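# Wedge a spring tension rod between box end walls

## Task

Place the spring-loaded tension rod inside the box so it braces between the two end walls and holds itself up unaided: perpendicular to those walls, horizontal, off the box floor, and just in front of the bottles. All bottles must remain upright in the box.

## Robot and tools

Robot: two FANUC CRX-5iA arms, left_arm and right_arm, each ending in a two-finger parallel gripper with a wrist camera. Each arm has six joints, always listed in this order: waist (J1), shoulder (J2), elbow (J3), forearm roll (J4), wrist pitch (J5), wrist roll (J6). Stated joint ranges in radians: waist -3.491 to 3.491, shoulder -3.140 to 3.140, elbow -1.187 to 4.328, forearm roll -3.316 to 3.316, wrist pitch -3.140 to 3.140, wrist roll -3.927 to 3.927. Real ends may differ by up to 0.010 rad.

Frame: all hand positions, orientations and targets are in the scene frame. Origin is at table-top height, halfway between the two nominal arm bases; +z points up, +x points out across the table, and left_arm sits on the +y side (this is not the image side). Calibrated bases: left_arm at (-0.034, +0.458, 0) m, right_arm at (+0.005, -0.438, 0) m, both almost unrotated about z. Reported hand poses can be off by a few centimetres, more when reaching far.

Gripper: fingers point along the gripper's +z axis and close along its x axis. end_effector_position is the point between the pads; the fingertips extend 17.5 mm past it. The wrist camera block sticks out roughly 10 cm toward the gripper's -y side and turns with it.

The row: every motion command is built from rows of exactly 18 numbers covering both arms, even if only one moves. Order: left_arm's six joint angles, then left position, force_limit, speed; then the same nine for right_arm. Joint numbers are absolute target angles in radians (not offsets), the same way Joint positions prints them. The three gripper numbers are each in [-1, 1]. position: +1 is fully open (50 mm gap), about -0.65 is where the pads meet, and -1 means close until something stops the fingers (use -1 for gripping). force_limit per pad: about 20 N at -1, 102 N at 0, 185 N at +1 (actual grip can exceed this by up to ~15 N). speed of the gap change: 20 mm/s at -1, 85 at 0, 150 at +1. Both start at +1. To leave a gripper unchanged, resend its previous three numbers; 0 is a real command. A new force_limit or speed takes effect only when position changes by at least 0.01; to grip more gently, open first.

Tools:
- execute_actions(actions, cameras): actions is a list of actions, each a table of up to 15 rows; each row lasts one 1/30 s step, and a short table repeats its last row to fill 15 steps. An empty list just returns the current state and images. A target more than 0.010 rad beyond a joint end (and further out than the joint already is) gets the call refused; targets past the real end are clipped, reported as "joint sent to its limit".
- move(target, speed, blend, blocking, cameras): target is one 18-number row or a list of up to 15 rows, all absolute joint angles. All joints of both arms travel together, so hands follow curves and nothing avoids obstacles. speed is rad/s for the joint with farthest to travel, 0.01 to 3.92, default 0.5 (single value or one per target). blend (rad) rounds corners at intermediate targets; 0 stops at each. Paths take at least 0.5 s; over 10 s they stop short. Gripper numbers of the first row are sent at once; later rows' gripper numbers are sent on arrival once everything is at rest. blocking=false returns after ~0.5 s while the move continues; a new move replaces it. The result adds a "move:" line: done, off_target (resting more than 0.01 rad from target), moving, held (a check withheld steps or clearance stopped it), or fault; limits=held means steps were withheld.
- wait(seconds): 0 to 10 s, arms hold their last command; a running move continues.
- stop(): brakes the current move; fingers keep going.
- zoom_image(camera, region): region [x0, y0, x1, y1] in pixels of that camera's last full image, at most 504x504. Cameras: cam_head_left, cam_head_right, cam_high, cam_low, cam_left_wrist, cam_right_wrist, all 672x504.
- read_manual(section): licence texts only.
- finished_scene(scene): ends the scene with its number; irreversible. The rod must stay in place without the robot.

Result lines: Joint positions and Joint velocities (rad, rad/s, one block per arm; "within noise" means still). Joint targets: angles currently being driven toward; resend them to hold still. end_effector_position (m) and end_effector_quat_wxyz. Tool commands: present gripper commands. object_status: 0 moving, 1 blocked while opening, 2 blocked while closing (a grip), 3 at requested position or pads met (likely nothing held). position_measured in counts: gap ≈ (250 - counts) × 0.202 mm. Flange force: outside force on the gripper in its own axes, noisy, includes held weight. "joint command not followed": the inter-arm clearance check altered targets. MOTOR HOT warns of overheating.

Motion limits: joint target speeds capped at 2.62 (waist, shoulder), 3.14 (elbow), 3.93 (others) rad/s with 0.5 s ramp; targets can lead measured angles only by 0.895/1.07/1.34 rad, and steps that would move the gripper over 70 mm are scaled back, so long moves need several actions.

Avoid: pushing past firm contact (arms are stiff). A 150 N external force or joint torque at its load limit (147 N m for J1-J3, 36.8 for J4-J6) freezes that arm for 10 s; if a held part pins the arm after this, release before moving. Overheating from holding loads, stretched poses or pushing at unreachable goals brakes the arm 30-60 s. Never let the arms collide or a gripper squeeze the other arm's fingers. Do not drop the rod, release it while moving, slam, or knock bottles over; anything leaving the table fails the task. Loose objects may occasionally be nudged by outside disturbances. Time passes while you think, so plan efficiently and move smoothly.

Each tool is called after "Call:" by a JSON object that holds its "fn" and its "kwargs".

## Session

Call:
{"fn": "execute_actions", "kwargs": {"actions": []}}

Scene clock: 0.00 s.
left_arm: end_effector_position=(+0.3609, -0.2106, +0.2739) position_measured=3 object_status=3 end_effector_quat_wxyz=(+0.373, +0.890, +0.198, -0.175) | right_arm: end_effector_position=(+0.1637, -0.6847, +0.1940) position_measured=3 object_status=3 end_effector_quat_wxyz=(+0.142, +0.970, +0.184, -0.071)
Joint positions: left_arm=[-0.627 0.464 0.064 0.951 -0.989 -0.955] | right_arm=[-0.163 -0.578 -0.755 0.318 -1.444 -1.098]
Joint velocities: within noise
Flange force (N): no reading
Joint targets: left_arm=[-0.627 0.464 0.064 0.951 -0.989 -0.955] | right_arm=[-0.163 -0.578 -0.755 0.318 -1.444 -1.098]
Tool commands: left_gripper/position=+1.0 left_gripper/force_limit=+1.0 left_gripper/speed=+1.0 right_gripper/position=+1.0 right_gripper/force_limit=+1.0 right_gripper/speed=+1.0

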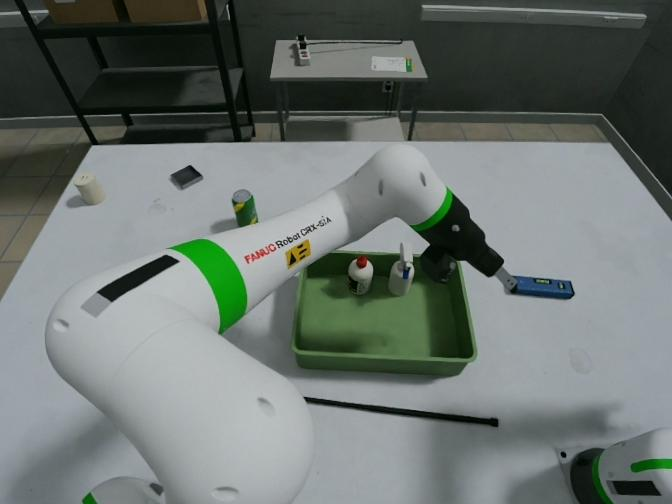

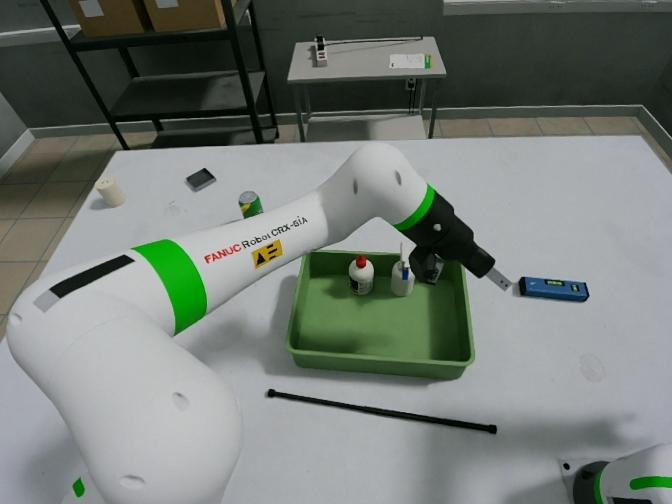

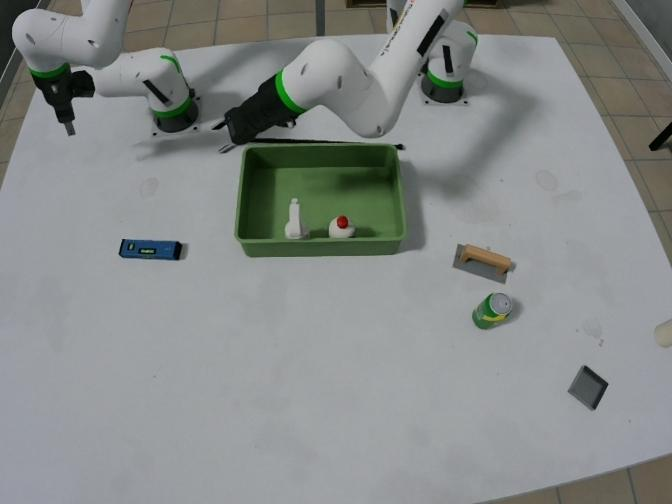

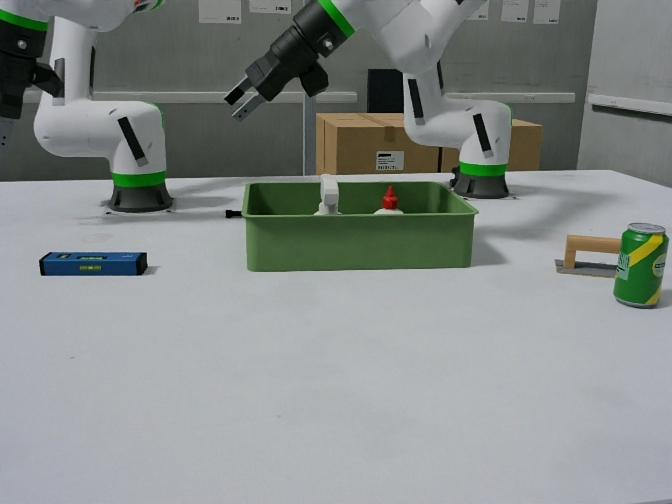

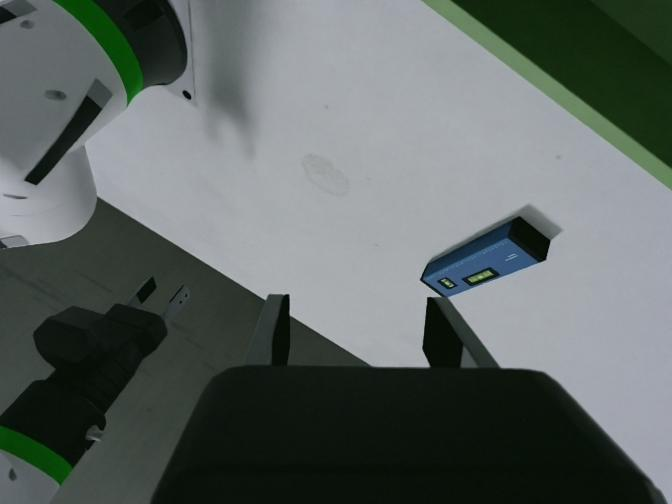

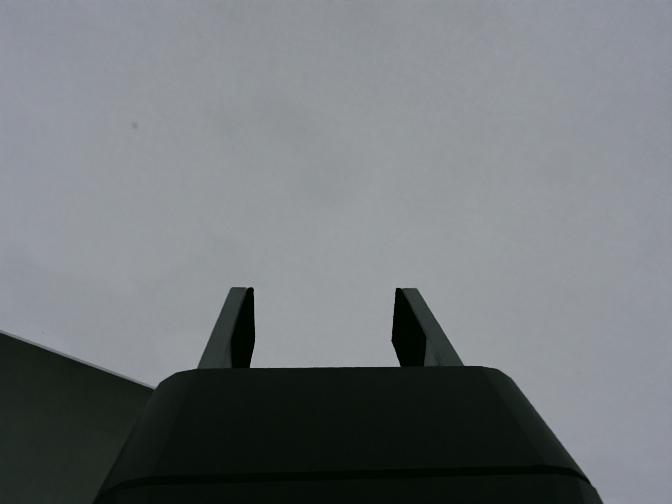

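Call:
{"fn": "zoom_image", "kwargs": {"camera": "cam_head_right", "region": [240, 220, 520, 450]}}

Call:
{"fn": "zoom_image", "kwargs": {"camera": "cam_high", "region": [200, 100, 440, 280]}}

Call:
{"fn": "zoom_image", "kwargs": {"camera": "cam_low", "region": [220, 160, 490, 290]}}

Scaled by 1.800 from the camera's 672x504 image, which has a finer 960x720 frame.

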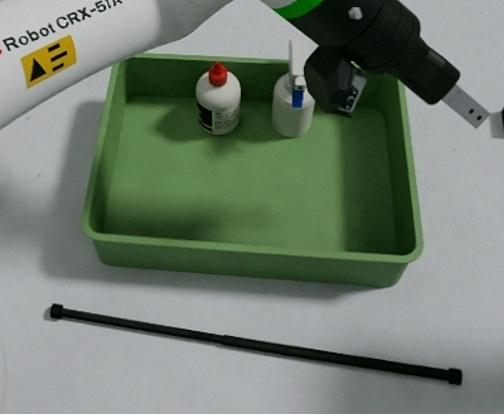

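Scaled by 2.100 from the camera's 672x504 image, which has a finer 960x720 frame.

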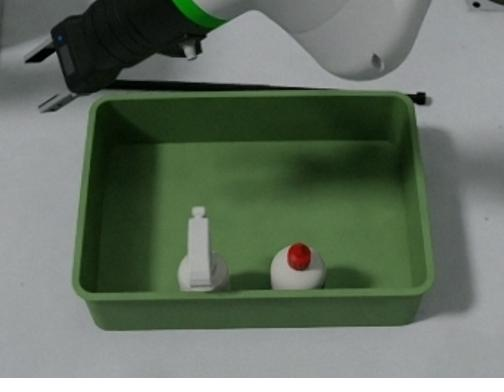

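Scaled by 1.867 from the camera's 672x504 image, which has a finer 960x720 frame.

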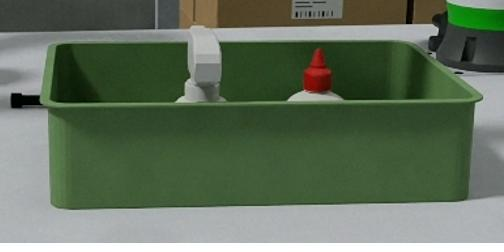

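Call:
{"fn": "move", "kwargs": {"target": [-0.389, -0.261, -0.417, 0, -1.415, -1.323, 1, 1, 1, 1.543, -0.451, -0.543, 0, -1.479, -0.157, 1, 1, 1], "speed": 0.7}}

Scene clock: 76.83 s.
left_arm: end_effector_position=(+0.2047, +0.2096, +0.1998) position_measured=3 object_status=3 end_effector_quat_wxyz=(+0.000, +0.996, -0.085, +0.000) | right_arm: end_effector_position=(+0.1377, -0.1899, +0.2000) position_measured=3 object_status=3 end_effector_quat_wxyz=(+0.000, +0.084, +0.996, +0.000)
Joint positions: left_arm=[-0.389 -0.261 -0.417 0 -1.415 -1.323] | right_arm=[1.543 -0.451 -0.543 0 -1.479 -0.157]
Joint velocities: within noise
Flange force (N): left_arm=[2.6 5.2 0.8] | right_arm=[8.2 -1.7 -0.1]
Joint targets: left_arm=[-0.389 -0.261 -0.417 0.000 -1.415 -1.323] | right_arm=[1.543 -0.451 -0.543 0.000 -1.479 -0.157]
move: done
camera_calibration:
cam_left_wrist: T_world_to_cam=[[0.990832, -0.131988, 0.0288108, -0.172182], [-0.134808, -0.952049, 0.274645, 0.207812], [-0.0088207, -0.276011, -0.961114, 0.381801], [0, 0, 0, 1]] pos_world=[0.201986, 0.280502, 0.314841]
cam_right_wrist: T_world_to_cam=[[-0.986642, 0.147458, 0.069237, 0.148192], [0.162034, 0.932183, 0.323697, 0.116989], [-0.0168099, 0.330592, -0.943624, 0.389841], [0, 0, 0, 1]] pos_world=[0.13381, -0.259785, 0.319734]

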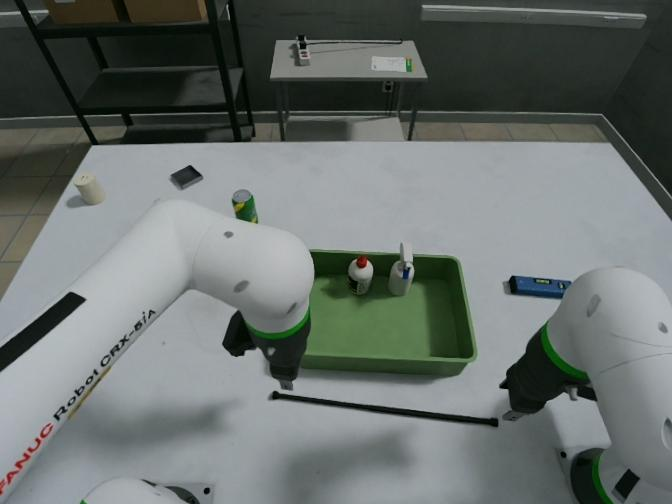

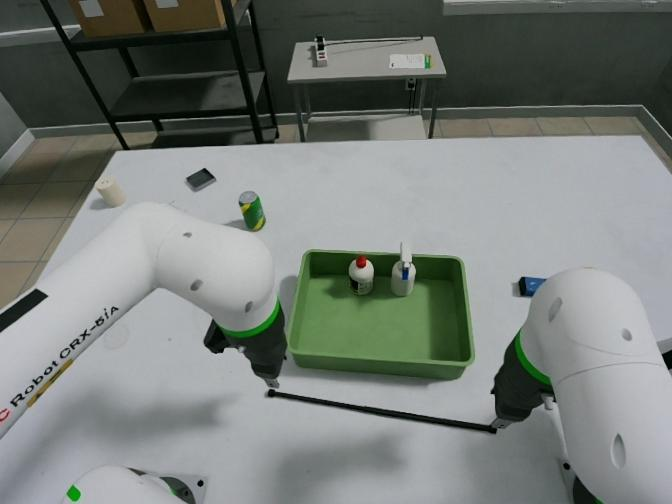

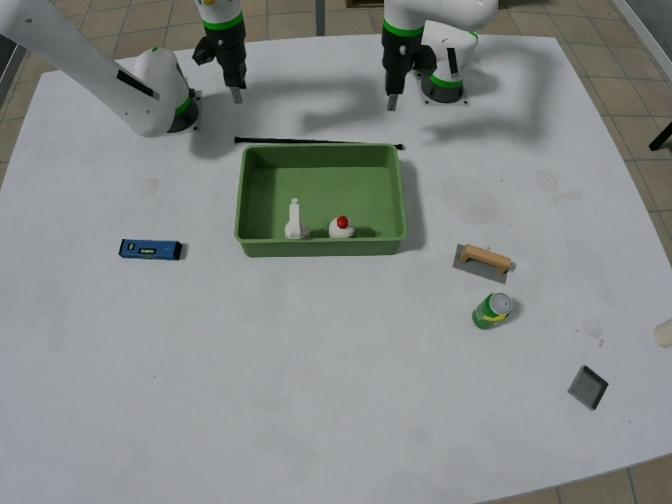

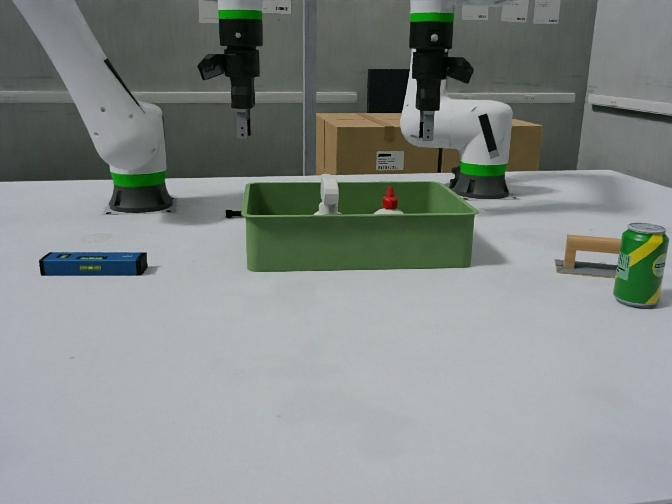

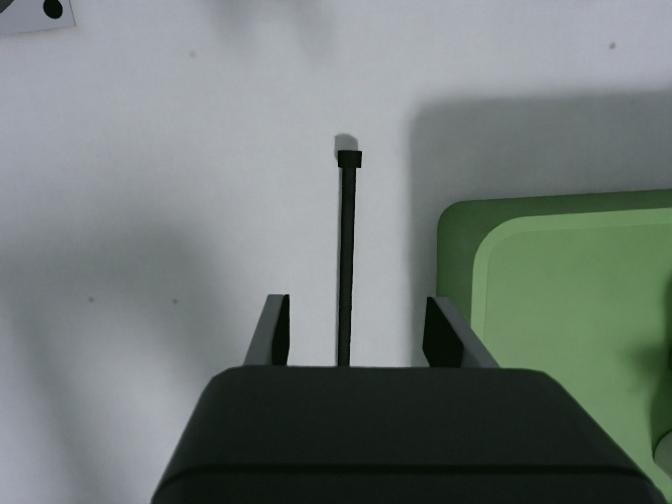

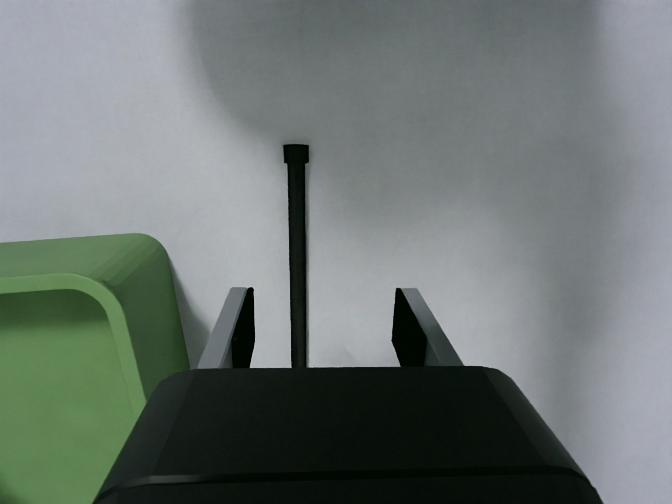

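Call:
{"fn": "zoom_image", "kwargs": {"camera": "cam_left_wrist", "region": [320, 120, 672, 384]}}

Call:
{"fn": "zoom_image", "kwargs": {"camera": "cam_right_wrist", "region": [0, 120, 352, 384]}}

Call:
{"fn": "zoom_image", "kwargs": {"camera": "cam_high", "region": [210, 110, 430, 275]}}

Call:
{"fn": "zoom_image", "kwargs": {"camera": "cam_head_left", "region": [250, 230, 530, 440]}}

Scaled by 1.432 from the camera's 672x504 image, which has a finer 960x720 frame.

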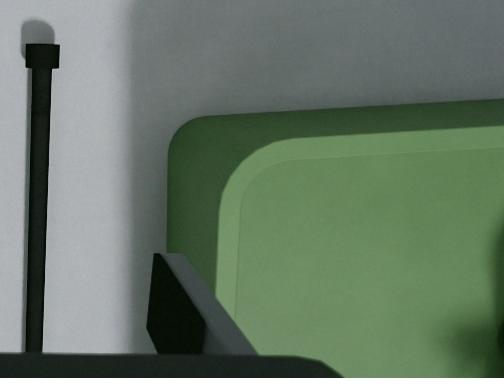

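Scaled by 1.432 from the camera's 672x504 image, which has a finer 960x720 frame.

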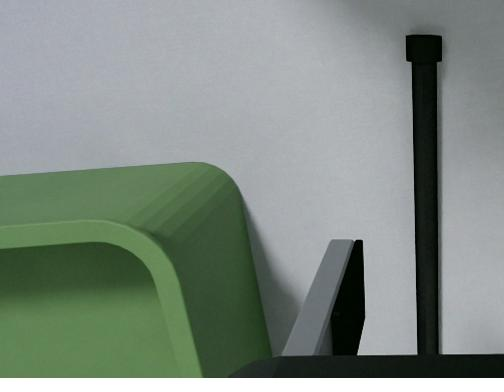

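Scaled by 2.291 from the camera's 672x504 image, which has a finer 960x720 frame.

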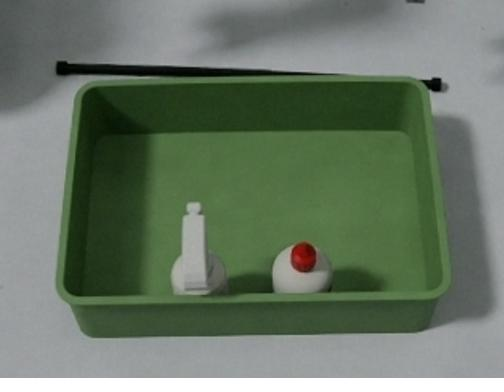

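Scaled by 1.800 from the camera's 672x504 image, which has a finer 960x720 frame.

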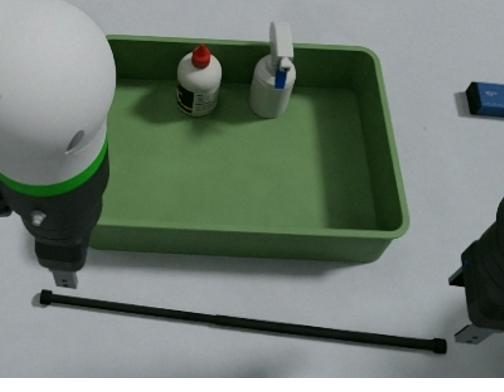

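Call:
{"fn": "move", "kwargs": {"target": [-0.3452, -0.1374, -0.6653, 0, -1.0428, -1.3495, 1, 1, 1, 1.4907, -0.3082, -0.7950, 0, -1.0840, -0.0913, 1, 1, 1], "speed": 0.4}}

Scene clock: 148.70 s.
left_arm: end_effector_position=(+0.2120, +0.2216, +0.0601) position_measured=3 object_status=3 end_effector_quat_wxyz=(+0.000, +0.997, -0.076, +0.000) | right_arm: end_effector_position=(+0.1509, -0.1909, +0.0600) position_measured=3 object_status=3 end_effector_quat_wxyz=(+0.000, +0.078, +0.997, +0.000)
Joint positions: left_arm=[-0.345 -0.137 -0.665 0 -1.043 -1.349] | right_arm=[1.491 -0.308 -0.795 0 -1.084 -0.091]
Joint velocities: within noise
Flange force (N): left_arm=[3.1 5.5 4.0] | right_arm=[7.2 -0.6 0.5]
Joint targets: left_arm=[-0.345 -0.137 -0.665 0.000 -1.043 -1.349] | right_arm=[1.491 -0.308 -0.795 0.000 -1.084 -0.091]
move: done
camera_calibration:
cam_left_wrist: T_world_to_cam=[[0.992948, -0.114908, 0.0291503, -0.178055], [-0.118489, -0.954201, 0.2747, 0.255661], [-0.00375013, -0.276217, -0.961088, 0.2498], [0, 0, 0, 1]] pos_world=[0.208029, 0.292491, 0.17504]
cam_right_wrist: T_world_to_cam=[[-0.988538, 0.134141, 0.0692717, 0.168744], [0.149465, 0.934216, 0.323884, 0.163362], [-0.0212687, 0.330526, -0.943557, 0.259056], [0, 0, 0, 1]] pos_world=[0.147903, -0.260876, 0.179834]

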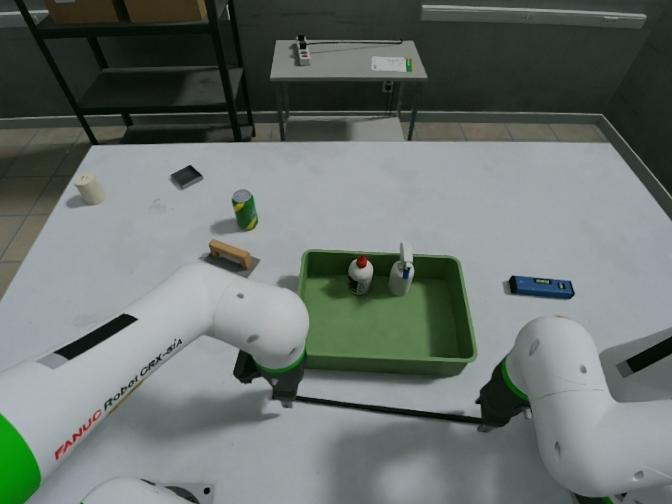

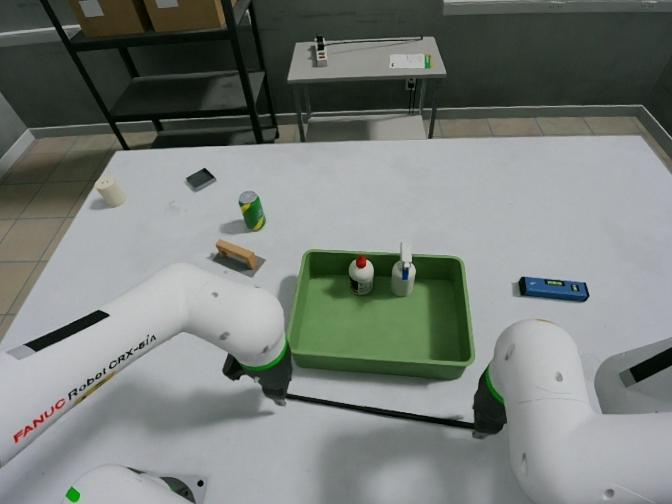

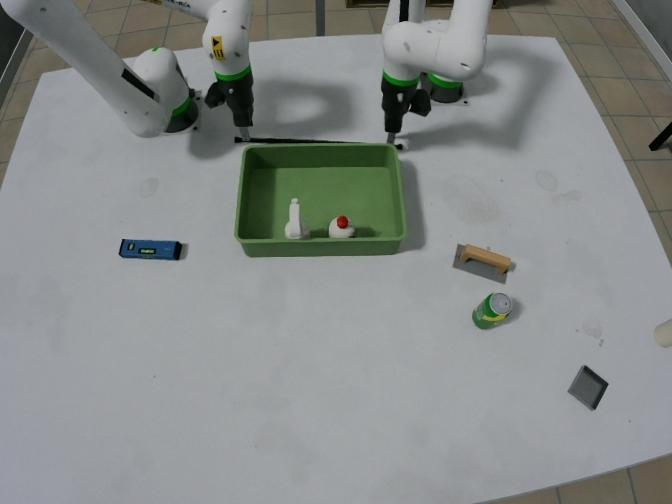

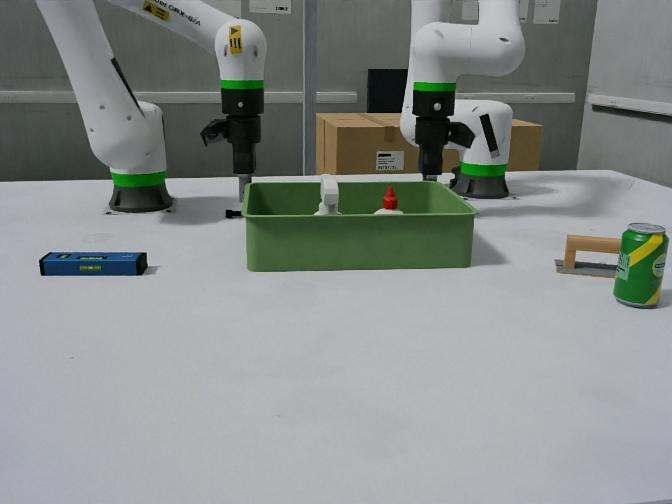

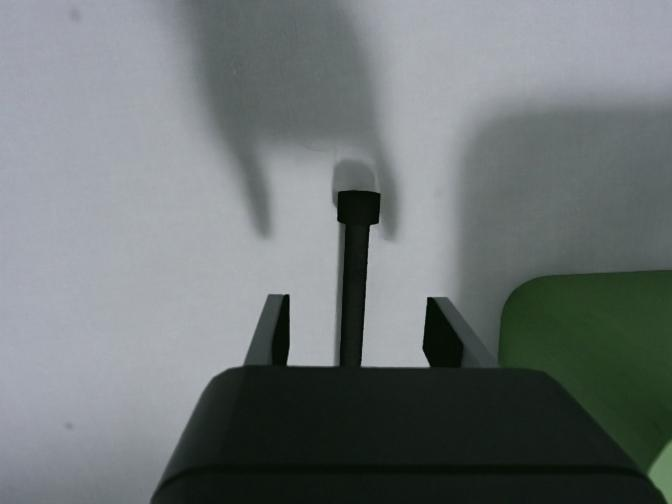

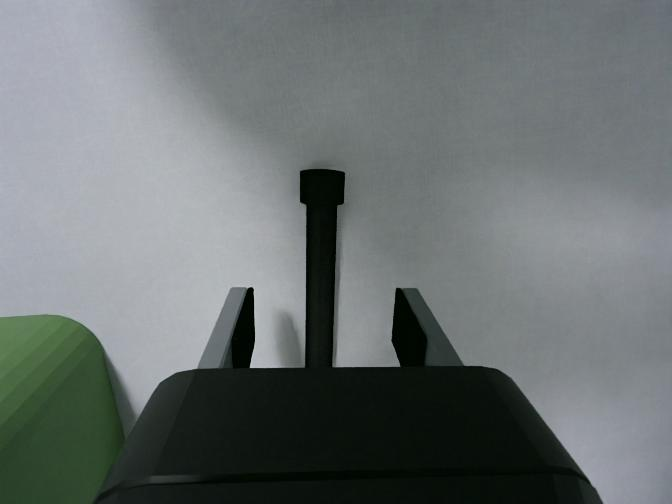

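Call:
{"fn": "zoom_image", "kwargs": {"camera": "cam_left_wrist", "region": [250, 150, 460, 370]}}

Call:
{"fn": "zoom_image", "kwargs": {"camera": "cam_right_wrist", "region": [220, 150, 430, 370]}}

Call:
{"fn": "zoom_image", "kwargs": {"camera": "cam_low", "region": [180, 120, 500, 290]}}

Call:
{"fn": "zoom_image", "kwargs": {"camera": "cam_head_right", "region": [220, 230, 520, 460]}}

Scaled by 2.291 from the camera's 672x504 image, which has a finer 960x720 frame.

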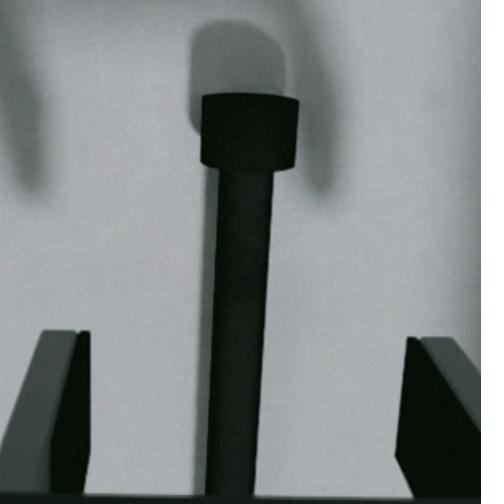

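Scaled by 2.291 from the camera's 672x504 image, which has a finer 960x720 frame.

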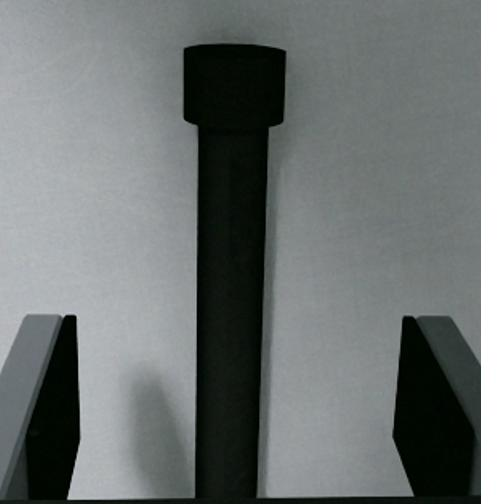

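Scaled by 1.575 from the camera's 672x504 image, which has a finer 960x720 frame.

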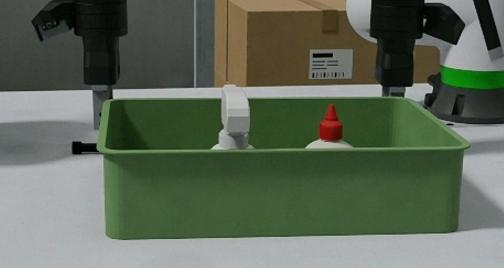

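Scaled by 1.680 from the camera's 672x504 image, which has a finer 960x720 frame.

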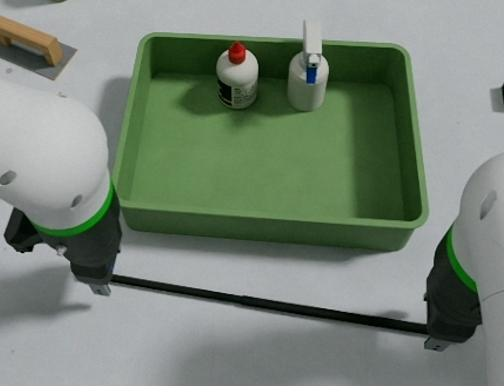

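Call:
{"fn": "move", "kwargs": {"target": [-0.3452, -0.0899, -0.7014, 0, -0.9593, -1.3495, 1, 1, 1, 1.4907, -0.2578, -0.8358, 0, -0.9928, -0.0913, 1, 1, 1], "speed": 0.15, "cameras": ["cam_left_wrist", "cam_right_wrist"]}}

Scene clock: 184.20 s.
left_arm: end_effector_position=(+0.2120, +0.2217, +0.0320) position_measured=3 object_status=3 end_effector_quat_wxyz=(+0.000, +0.997, -0.076, +0.000) | right_arm: end_effector_position=(+0.1509, -0.1910, +0.0320) position_measured=3 object_status=3 end_effector_quat_wxyz=(+0.000, +0.078, +0.997, +0.000)
Joint positions: left_arm=[-0.345 -0.09 -0.701 0 -0.959 -1.35] | right_arm=[1.491 -0.258 -0.836 0 -0.993 -0.091]
Joint velocities: within noise
Flange force (N): left_arm=[3.2 5.4 3.8] | right_arm=[6.6 0.1 -0.5]
Joint targets: left_arm=[-0.345 -0.090 -0.701 0.000 -0.959 -1.349] | right_arm=[1.491 -0.258 -0.836 0.000 -0.993 -0.091]
move: done
camera_calibration:
cam_left_wrist: T_world_to_cam=[[0.99296, -0.114845, 0.0290164, -0.177137], [-0.118391, -0.954236, 0.274622, 0.263369], [-0.00385055, -0.276124, -0.961114, 0.222791], [0, 0, 0, 1]] pos_world=[0.207928, 0.292491, 0.146941]
cam_right_wrist: T_world_to_cam=[[-0.988553, 0.134048, 0.0692401, 0.170667], [0.149368, 0.934229, 0.323891, 0.172448], [-0.0212692, 0.330526, -0.943557, 0.232636], [0, 0, 0, 1]] pos_world=[0.147903, -0.260876, 0.151834]
Images, in order (width x height): cam_left_wrist 672x504, cam_right_wrist 672x504.

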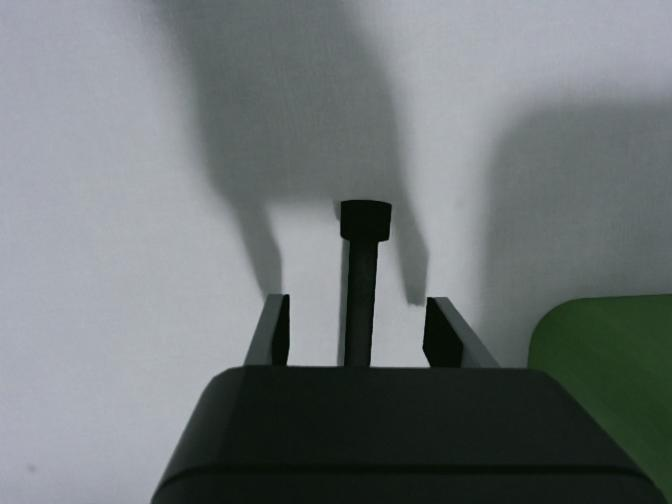

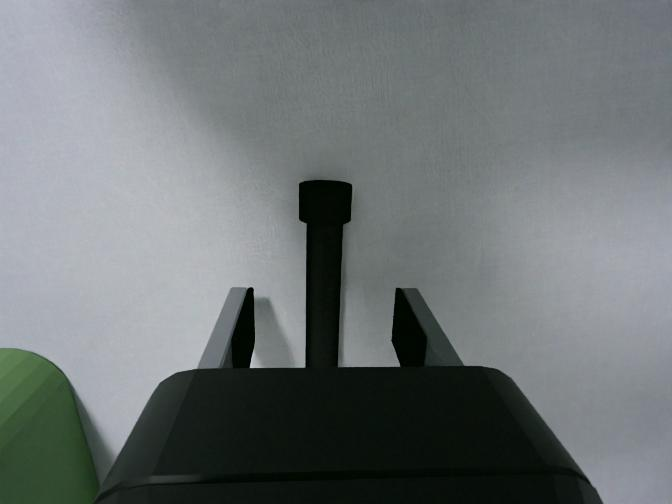

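Call:
{"fn": "move", "kwargs": {"target": [-0.3452, -0.0785, -0.7083, 0, -0.9410, -1.3495, 1, 1, 1, 1.4907, -0.2453, -0.8437, 0, -0.9724, -0.0913, 1, 1, 1], "speed": 0.05, "cameras": []}}

Call:
{"fn": "move", "kwargs": {"target": [-0.3452, -0.0757, -0.7101, 0, -0.9364, -1.3495, 1, 1, 1, 1.4907, -0.2422, -0.8457, 0, -0.9672, -0.0913, 1, 1, 1], "speed": 0.05, "cameras": ["cam_left_wrist", "cam_right_wrist"]}}

Scene clock: 189.93 s.
left_arm: end_effector_position=(+0.2120, +0.2216, +0.0260) position_measured=3 object_status=3 end_effector_quat_wxyz=(+0.000, +0.997, -0.076, +0.000) | right_arm: end_effector_position=(+0.1509, -0.1909, +0.0260) position_measured=3 object_status=3 end_effector_quat_wxyz=(+0.000, +0.078, +0.997, +0.000)
Joint positions: left_arm=[-0.345 -0.079 -0.708 0 -0.941 -1.35] | right_arm=[1.491 -0.245 -0.844 0 -0.972 -0.091]
Joint velocities: within noise
Flange force (N): left_arm=[3.2 5.3 3.2] | right_arm=[7.3 0.3 0.1]
Joint targets: left_arm=[-0.345 -0.079 -0.708 0.000 -0.941 -1.349] | right_arm=[1.491 -0.245 -0.844 0.000 -0.972 -0.091]
move: done
No camera images: "cameras" was empty.

Scene clock: 190.63 s.
left_arm: end_effector_position=(+0.2120, +0.2216, +0.0245) position_measured=3 object_status=3 end_effector_quat_wxyz=(+0.000, +0.997, -0.076, +0.000) | right_arm: end_effector_position=(+0.1509, -0.1909, +0.0245) position_measured=3 object_status=3 end_effector_quat_wxyz=(+0.000, +0.078, +0.997, +0.000)
Joint positions: left_arm=[-0.345 -0.076 -0.71 0 -0.936 -1.35] | right_arm=[1.491 -0.242 -0.846 0 -0.967 -0.091]
Joint velocities: within noise
Flange force (N): left_arm=[3.0 5.0 4.1] | right_arm=[7.3 0.2 0.2]
Joint targets: left_arm=[-0.345 -0.076 -0.710 0.000 -0.936 -1.349] | right_arm=[1.491 -0.242 -0.846 0.000 -0.967 -0.091]
move: done
camera_calibration:
cam_left_wrist: T_world_to_cam=[[0.99296, -0.114845, 0.0290164, -0.177019], [-0.118391, -0.954236, 0.274622, 0.265441], [-0.00385055, -0.276124, -0.961114, 0.215583], [0, 0, 0, 1]] pos_world=[0.208028, 0.292491, 0.139441]
cam_right_wrist: T_world_to_cam=[[-0.988553, 0.134044, 0.0692528, 0.171176], [0.14937, 0.934198, 0.32398, 0.174795], [-0.0212684, 0.330615, -0.943526, 0.225451], [0, 0, 0, 1]] pos_world=[0.147903, -0.260776, 0.144234]
Images, in order (width x height): cam_left_wrist 672x504, cam_right_wrist 672x504.

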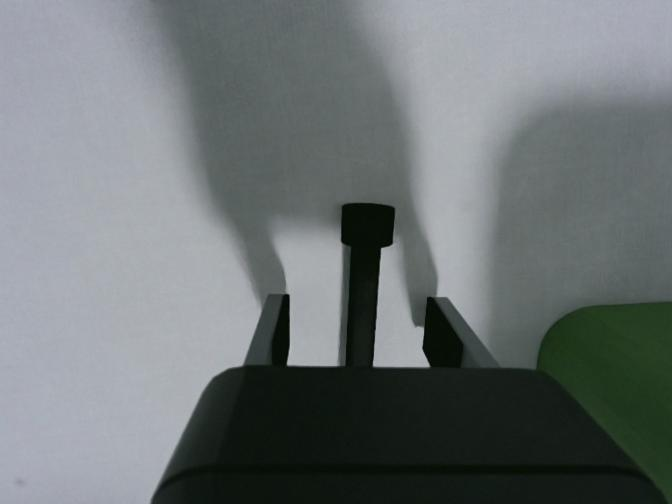

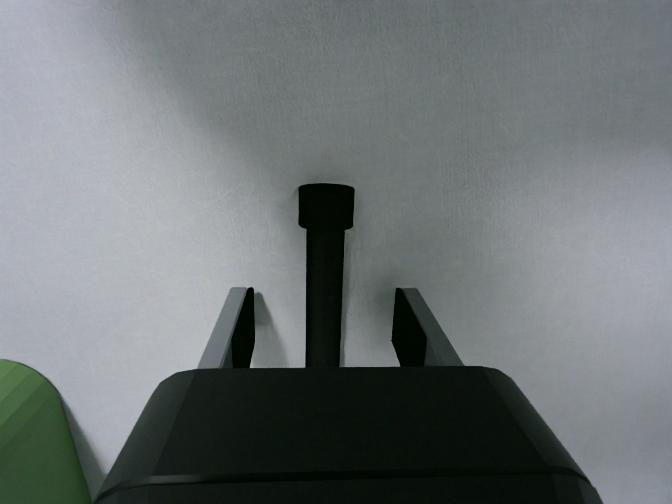

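Call:
{"fn": "move", "kwargs": {"target": [-0.3452, -0.0719, -0.7124, 0, -0.9303, -1.3495, 1, 1, 1, 1.4907, -0.2380, -0.8484, 0, -0.9605, -0.0913, 1, 1, 1], "speed": 0.05, "cameras": []}}

Call:
{"fn": "move", "kwargs": {"target": [-0.3452, -0.0691, -0.7141, 0, -0.9258, -1.3495, 1, 1, 1, 1.4907, -0.2349, -0.8504, 0, -0.9554, -0.0913, 1, 1, 1], "speed": 0.05, "cameras": ["cam_left_wrist", "cam_right_wrist"]}}

Call:
{"fn": "zoom_image", "kwargs": {"camera": "cam_left_wrist", "region": [220, 180, 480, 375]}}

Call:
{"fn": "zoom_image", "kwargs": {"camera": "cam_right_wrist", "region": [190, 170, 450, 375]}}

Scene clock: 196.27 s.
left_arm: end_effector_position=(+0.2120, +0.2216, +0.0225) position_measured=3 object_status=3 end_effector_quat_wxyz=(+0.000, +0.997, -0.076, +0.000) | right_arm: end_effector_position=(+0.1509, -0.1910, +0.0225) position_measured=3 object_status=3 end_effector_quat_wxyz=(+0.000, +0.078, +0.997, +0.000)
Joint positions: left_arm=[-0.345 -0.072 -0.712 0 -0.93 -1.35] | right_arm=[1.491 -0.238 -0.848 0 -0.961 -0.091]
Joint velocities: within noise
Flange force (N): left_arm=[3.3 5.4 3.9] | right_arm=[7.2 0.6 0.4]
Joint targets: left_arm=[-0.345 -0.072 -0.712 0.000 -0.930 -1.349] | right_arm=[1.491 -0.238 -0.848 0.000 -0.961 -0.091]
move: done
No camera images: "cameras" was empty.

Scene clock: 196.97 s.
left_arm: end_effector_position=(+0.2120, +0.2216, +0.0210) position_measured=3 object_status=3 end_effector_quat_wxyz=(+0.000, +0.997, -0.076, +0.000) | right_arm: end_effector_position=(+0.1509, -0.1910, +0.0210) position_measured=3 object_status=3 end_effector_quat_wxyz=(+0.000, +0.078, +0.997, +0.000)
Joint positions: left_arm=[-0.345 -0.069 -0.714 0 -0.926 -1.35] | right_arm=[1.491 -0.235 -0.85 0 -0.955 -0.091]
Joint velocities: within noise
Flange force (N): left_arm=[3.0 5.6 3.6] | right_arm=[6.6 0.1 0.2]
Joint targets: left_arm=[-0.345 -0.069 -0.714 0.000 -0.926 -1.349] | right_arm=[1.491 -0.235 -0.850 0.000 -0.955 -0.091]
move: done
camera_calibration:
cam_left_wrist: T_world_to_cam=[[0.99296, -0.114845, 0.0290164, -0.17692], [-0.118391, -0.954236, 0.274622, 0.266374], [-0.00385055, -0.276124, -0.961114, 0.212316], [0, 0, 0, 1]] pos_world=[0.208028, 0.292491, 0.136041]
cam_right_wrist: T_world_to_cam=[[-0.988551, 0.134067, 0.069225, 0.171442], [0.149378, 0.934269, 0.323772, 0.176069], [-0.0212677, 0.330406, -0.943599, 0.222137], [0, 0, 0, 1]] pos_world=[0.147903, -0.260876, 0.140734]
Images, in order (width x height): cam_left_wrist 672x504, cam_right_wrist 672x504.

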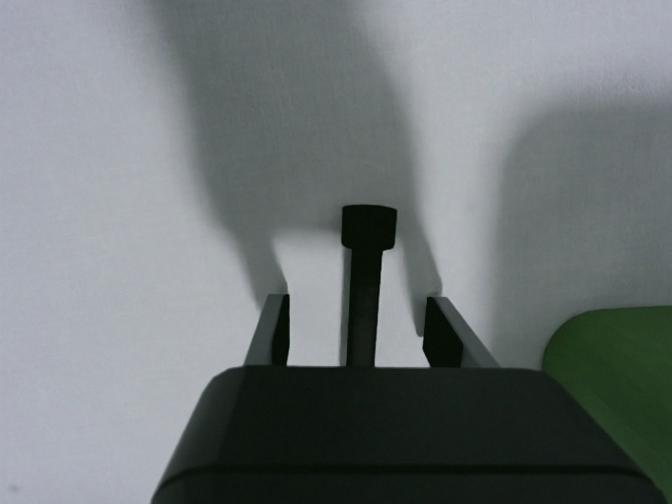

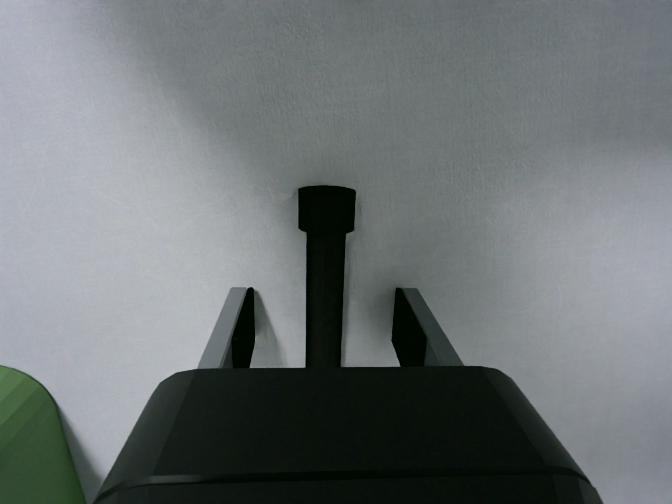

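Scaled by 1.938 from the camera's 672x504 image, which has a finer 960x720 frame.

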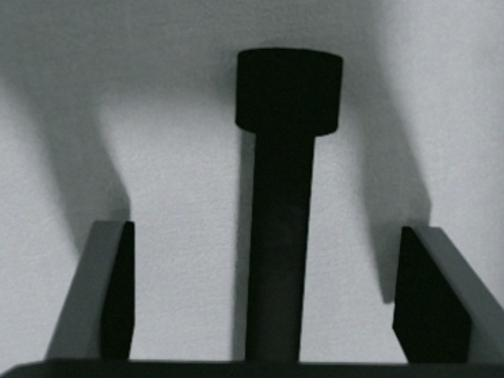

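Scaled by 1.938 from the camera's 672x504 image, which has a finer 960x720 frame.

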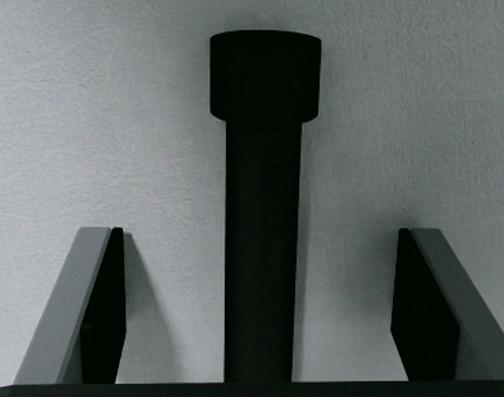

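Call:
{"fn": "move", "kwargs": {"target": [-0.3452, -0.0662, -0.7158, 0, -0.9212, -1.3495, 1, 1, 1, 1.4907, -0.2318, -0.8523, 0, -0.9503, -0.0913, 1, 1, 1], "speed": 0.04, "cameras": []}}

Call:
{"fn": "move", "kwargs": {"target": [-0.3452, -0.0643, -0.7170, 0, -0.9182, -1.3495, 1, 1, 1, 1.4907, -0.2297, -0.8537, 0, -0.9469, -0.0913, 1, 1, 1], "speed": 0.04, "cameras": ["cam_left_wrist", "cam_right_wrist"]}}

Call:
{"fn": "zoom_image", "kwargs": {"camera": "cam_left_wrist", "region": [220, 180, 480, 375]}}

Call:
{"fn": "zoom_image", "kwargs": {"camera": "cam_right_wrist", "region": [190, 170, 450, 375]}}

Scene clock: 203.97 s.
left_arm: end_effector_position=(+0.2120, +0.2216, +0.0195) position_measured=3 object_status=3 end_effector_quat_wxyz=(+0.000, +0.997, -0.076, +0.000) | right_arm: end_effector_position=(+0.1509, -0.1910, +0.0195) position_measured=3 object_status=3 end_effector_quat_wxyz=(+0.000, +0.078, +0.997, +0.000)
Joint positions: left_arm=[-0.345 -0.066 -0.716 0 -0.921 -1.35] | right_arm=[1.491 -0.232 -0.852 0 -0.95 -0.091]
Joint velocities: within noise
Flange force (N): left_arm=[3.6 5.9 3.9] | right_arm=[7.0 0.5 0.2]
Joint targets: left_arm=[-0.345 -0.066 -0.716 0.000 -0.921 -1.349] | right_arm=[1.491 -0.232 -0.852 0.000 -0.950 -0.091]
move: done
No camera images: "cameras" was empty.

Scene clock: 204.67 s.
left_arm: end_effector_position=(+0.2119, +0.2217, +0.0185) position_measured=3 object_status=3 end_effector_quat_wxyz=(+0.000, +0.997, -0.076, +0.000) | right_arm: end_effector_position=(+0.1509, -0.1910, +0.0185) position_measured=3 object_status=3 end_effector_quat_wxyz=(+0.000, +0.078, +0.997, +0.000)
Joint positions: left_arm=[-0.345 -0.064 -0.717 0 -0.918 -1.35] | right_arm=[1.491 -0.23 -0.854 0 -0.947 -0.091]
Joint velocities: within noise
Flange force (N): left_arm=[3.4 5.2 4.4] | right_arm=[7.0 0.2 0.6]
Joint targets: left_arm=[-0.345 -0.064 -0.717 0.000 -0.918 -1.349] | right_arm=[1.491 -0.230 -0.854 0.000 -0.947 -0.091]
move: done
camera_calibration:
cam_left_wrist: T_world_to_cam=[[0.992959, -0.114875, 0.0289217, -0.176723], [-0.118394, -0.954232, 0.274634, 0.267074], [-0.00395054, -0.276124, -0.961114, 0.209837], [0, 0, 0, 1]] pos_world=[0.207928, 0.292491, 0.133441]
cam_right_wrist: T_world_to_cam=[[-0.988551, 0.134067, 0.069225, 0.171628], [0.149378, 0.934269, 0.323772, 0.176972], [-0.0212677, 0.330406, -0.943599, 0.219811], [0, 0, 0, 1]] pos_world=[0.147903, -0.260976, 0.138234]
Images, in order (width x height): cam_left_wrist 672x504, cam_right_wrist 672x504.

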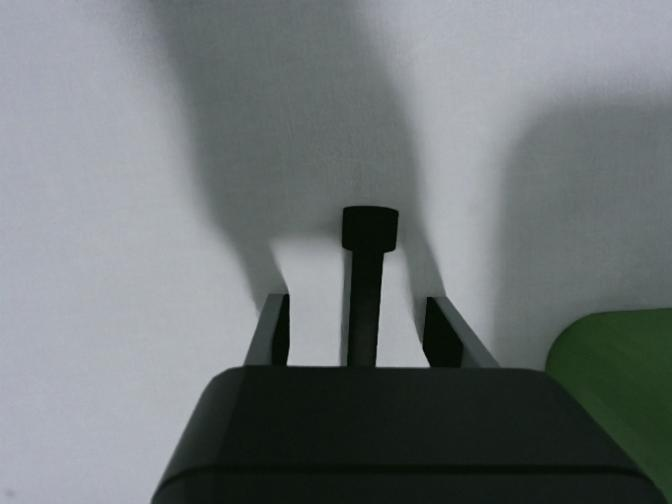

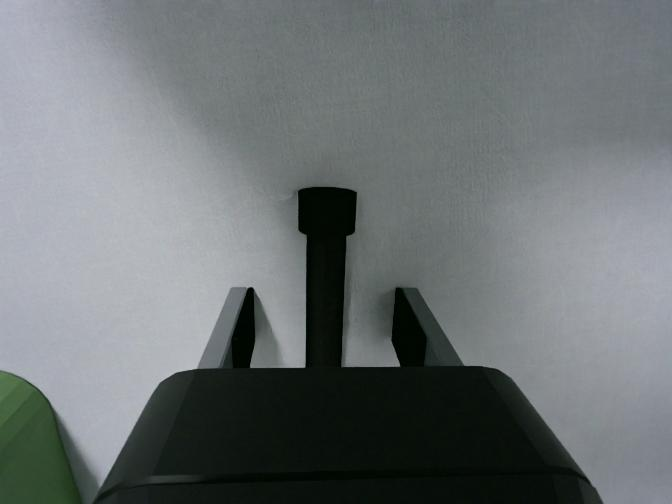

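Scaled by 1.938 from the camera's 672x504 image, which has a finer 960x720 frame.

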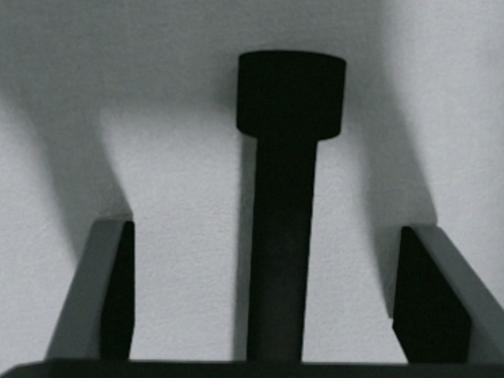

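Scaled by 1.938 from the camera's 672x504 image, which has a finer 960x720 frame.

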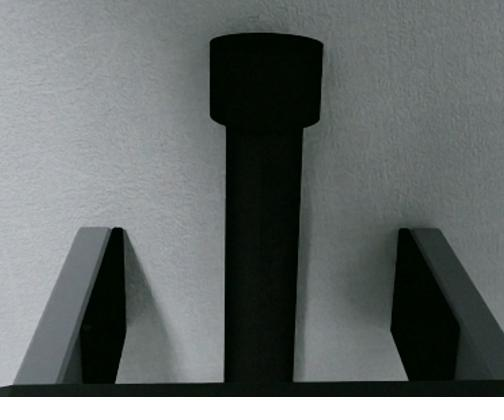

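Call:
{"fn": "move", "kwargs": {"target": [-0.3452, -0.0681, -0.7147, 0, -0.9242, -1.3495, 1, 1, 1, 1.4907, -0.2276, -0.8550, 0, -0.9435, -0.0913, 1, 1, 1], "speed": 0.04, "cameras": []}}

Call:
{"fn": "move", "kwargs": {"target": [-0.3452, -0.0681, -0.7147, 0, -0.9242, -1.3495, 1, 1, 1, 1.4907, -0.2256, -0.8563, 0, -0.9401, -0.0913, 1, 1, 1], "speed": 0.04, "cameras": ["cam_right_wrist"]}}

Call:
{"fn": "zoom_image", "kwargs": {"camera": "cam_right_wrist", "region": [190, 170, 450, 375]}}

Scene clock: 217.20 s.
left_arm: end_effector_position=(+0.2120, +0.2216, +0.0205) position_measured=3 object_status=3 end_effector_quat_wxyz=(+0.000, +0.997, -0.076, +0.000) | right_arm: end_effector_position=(+0.1509, -0.1910, +0.0175) position_measured=3 object_status=3 end_effector_quat_wxyz=(+0.000, +0.078, +0.997, +0.000)
Joint positions: left_arm=[-0.345 -0.068 -0.715 0 -0.924 -1.35] | right_arm=[1.491 -0.228 -0.855 0 -0.944 -0.091]
Joint velocities: within noise
Flange force (N): left_arm=[3.1 5.3 3.4] | right_arm=[7.0 0.4 0.0]
Joint targets: left_arm=[-0.345 -0.068 -0.715 0.000 -0.924 -1.349] | right_arm=[1.491 -0.228 -0.855 0.000 -0.944 -0.091]
move: done
No camera images: "cameras" was empty.

Scene clock: 217.90 s.
left_arm: end_effector_position=(+0.2120, +0.2216, +0.0205) position_measured=3 object_status=3 end_effector_quat_wxyz=(+0.000, +0.997, -0.076, +0.000) | right_arm: end_effector_position=(+0.1509, -0.1910, +0.0166) position_measured=3 object_status=3 end_effector_quat_wxyz=(+0.000, +0.078, +0.997, +0.000)
Joint positions: left_arm=[-0.345 -0.068 -0.715 0 -0.924 -1.35] | right_arm=[1.491 -0.226 -0.856 0 -0.94 -0.091]
Joint velocities: within noise
Flange force (N): left_arm=[3.4 5.5 3.3] | right_arm=[26.9 -31.0 -137.9]
Joint targets: left_arm=[-0.345 -0.068 -0.715 0.000 -0.924 -1.349] | right_arm=[1.491 -0.226 -0.856 0.000 -0.940 -0.091]
move: done
camera_calibration:
cam_right_wrist: T_world_to_cam=[[-0.988571, 0.133977, 0.0691256, 0.171739], [0.149265, 0.934207, 0.324001, 0.177463], [-0.0211689, 0.330616, -0.943528, 0.218016], [0, 0, 0, 1]] pos_world=[0.147903, -0.260876, 0.136334]
Images, in order (width x height): cam_right_wrist 672x504.

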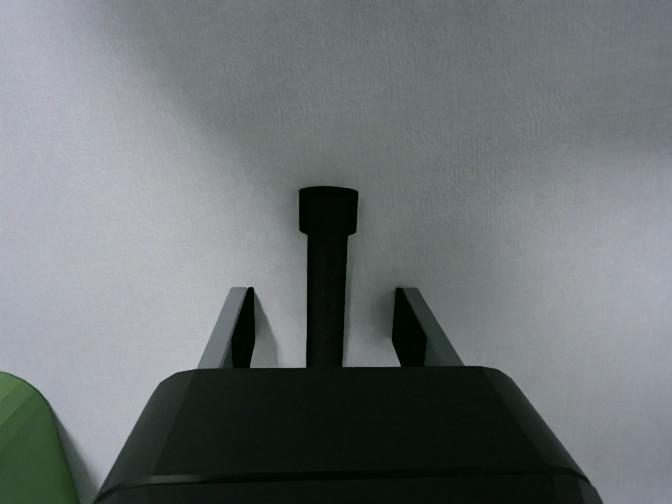

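Scaled by 1.938 from the camera's 672x504 image, which has a finer 960x720 frame.

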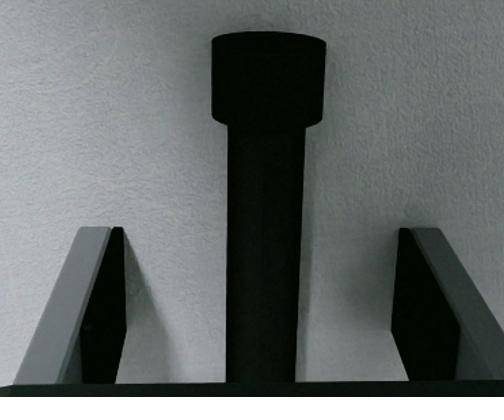

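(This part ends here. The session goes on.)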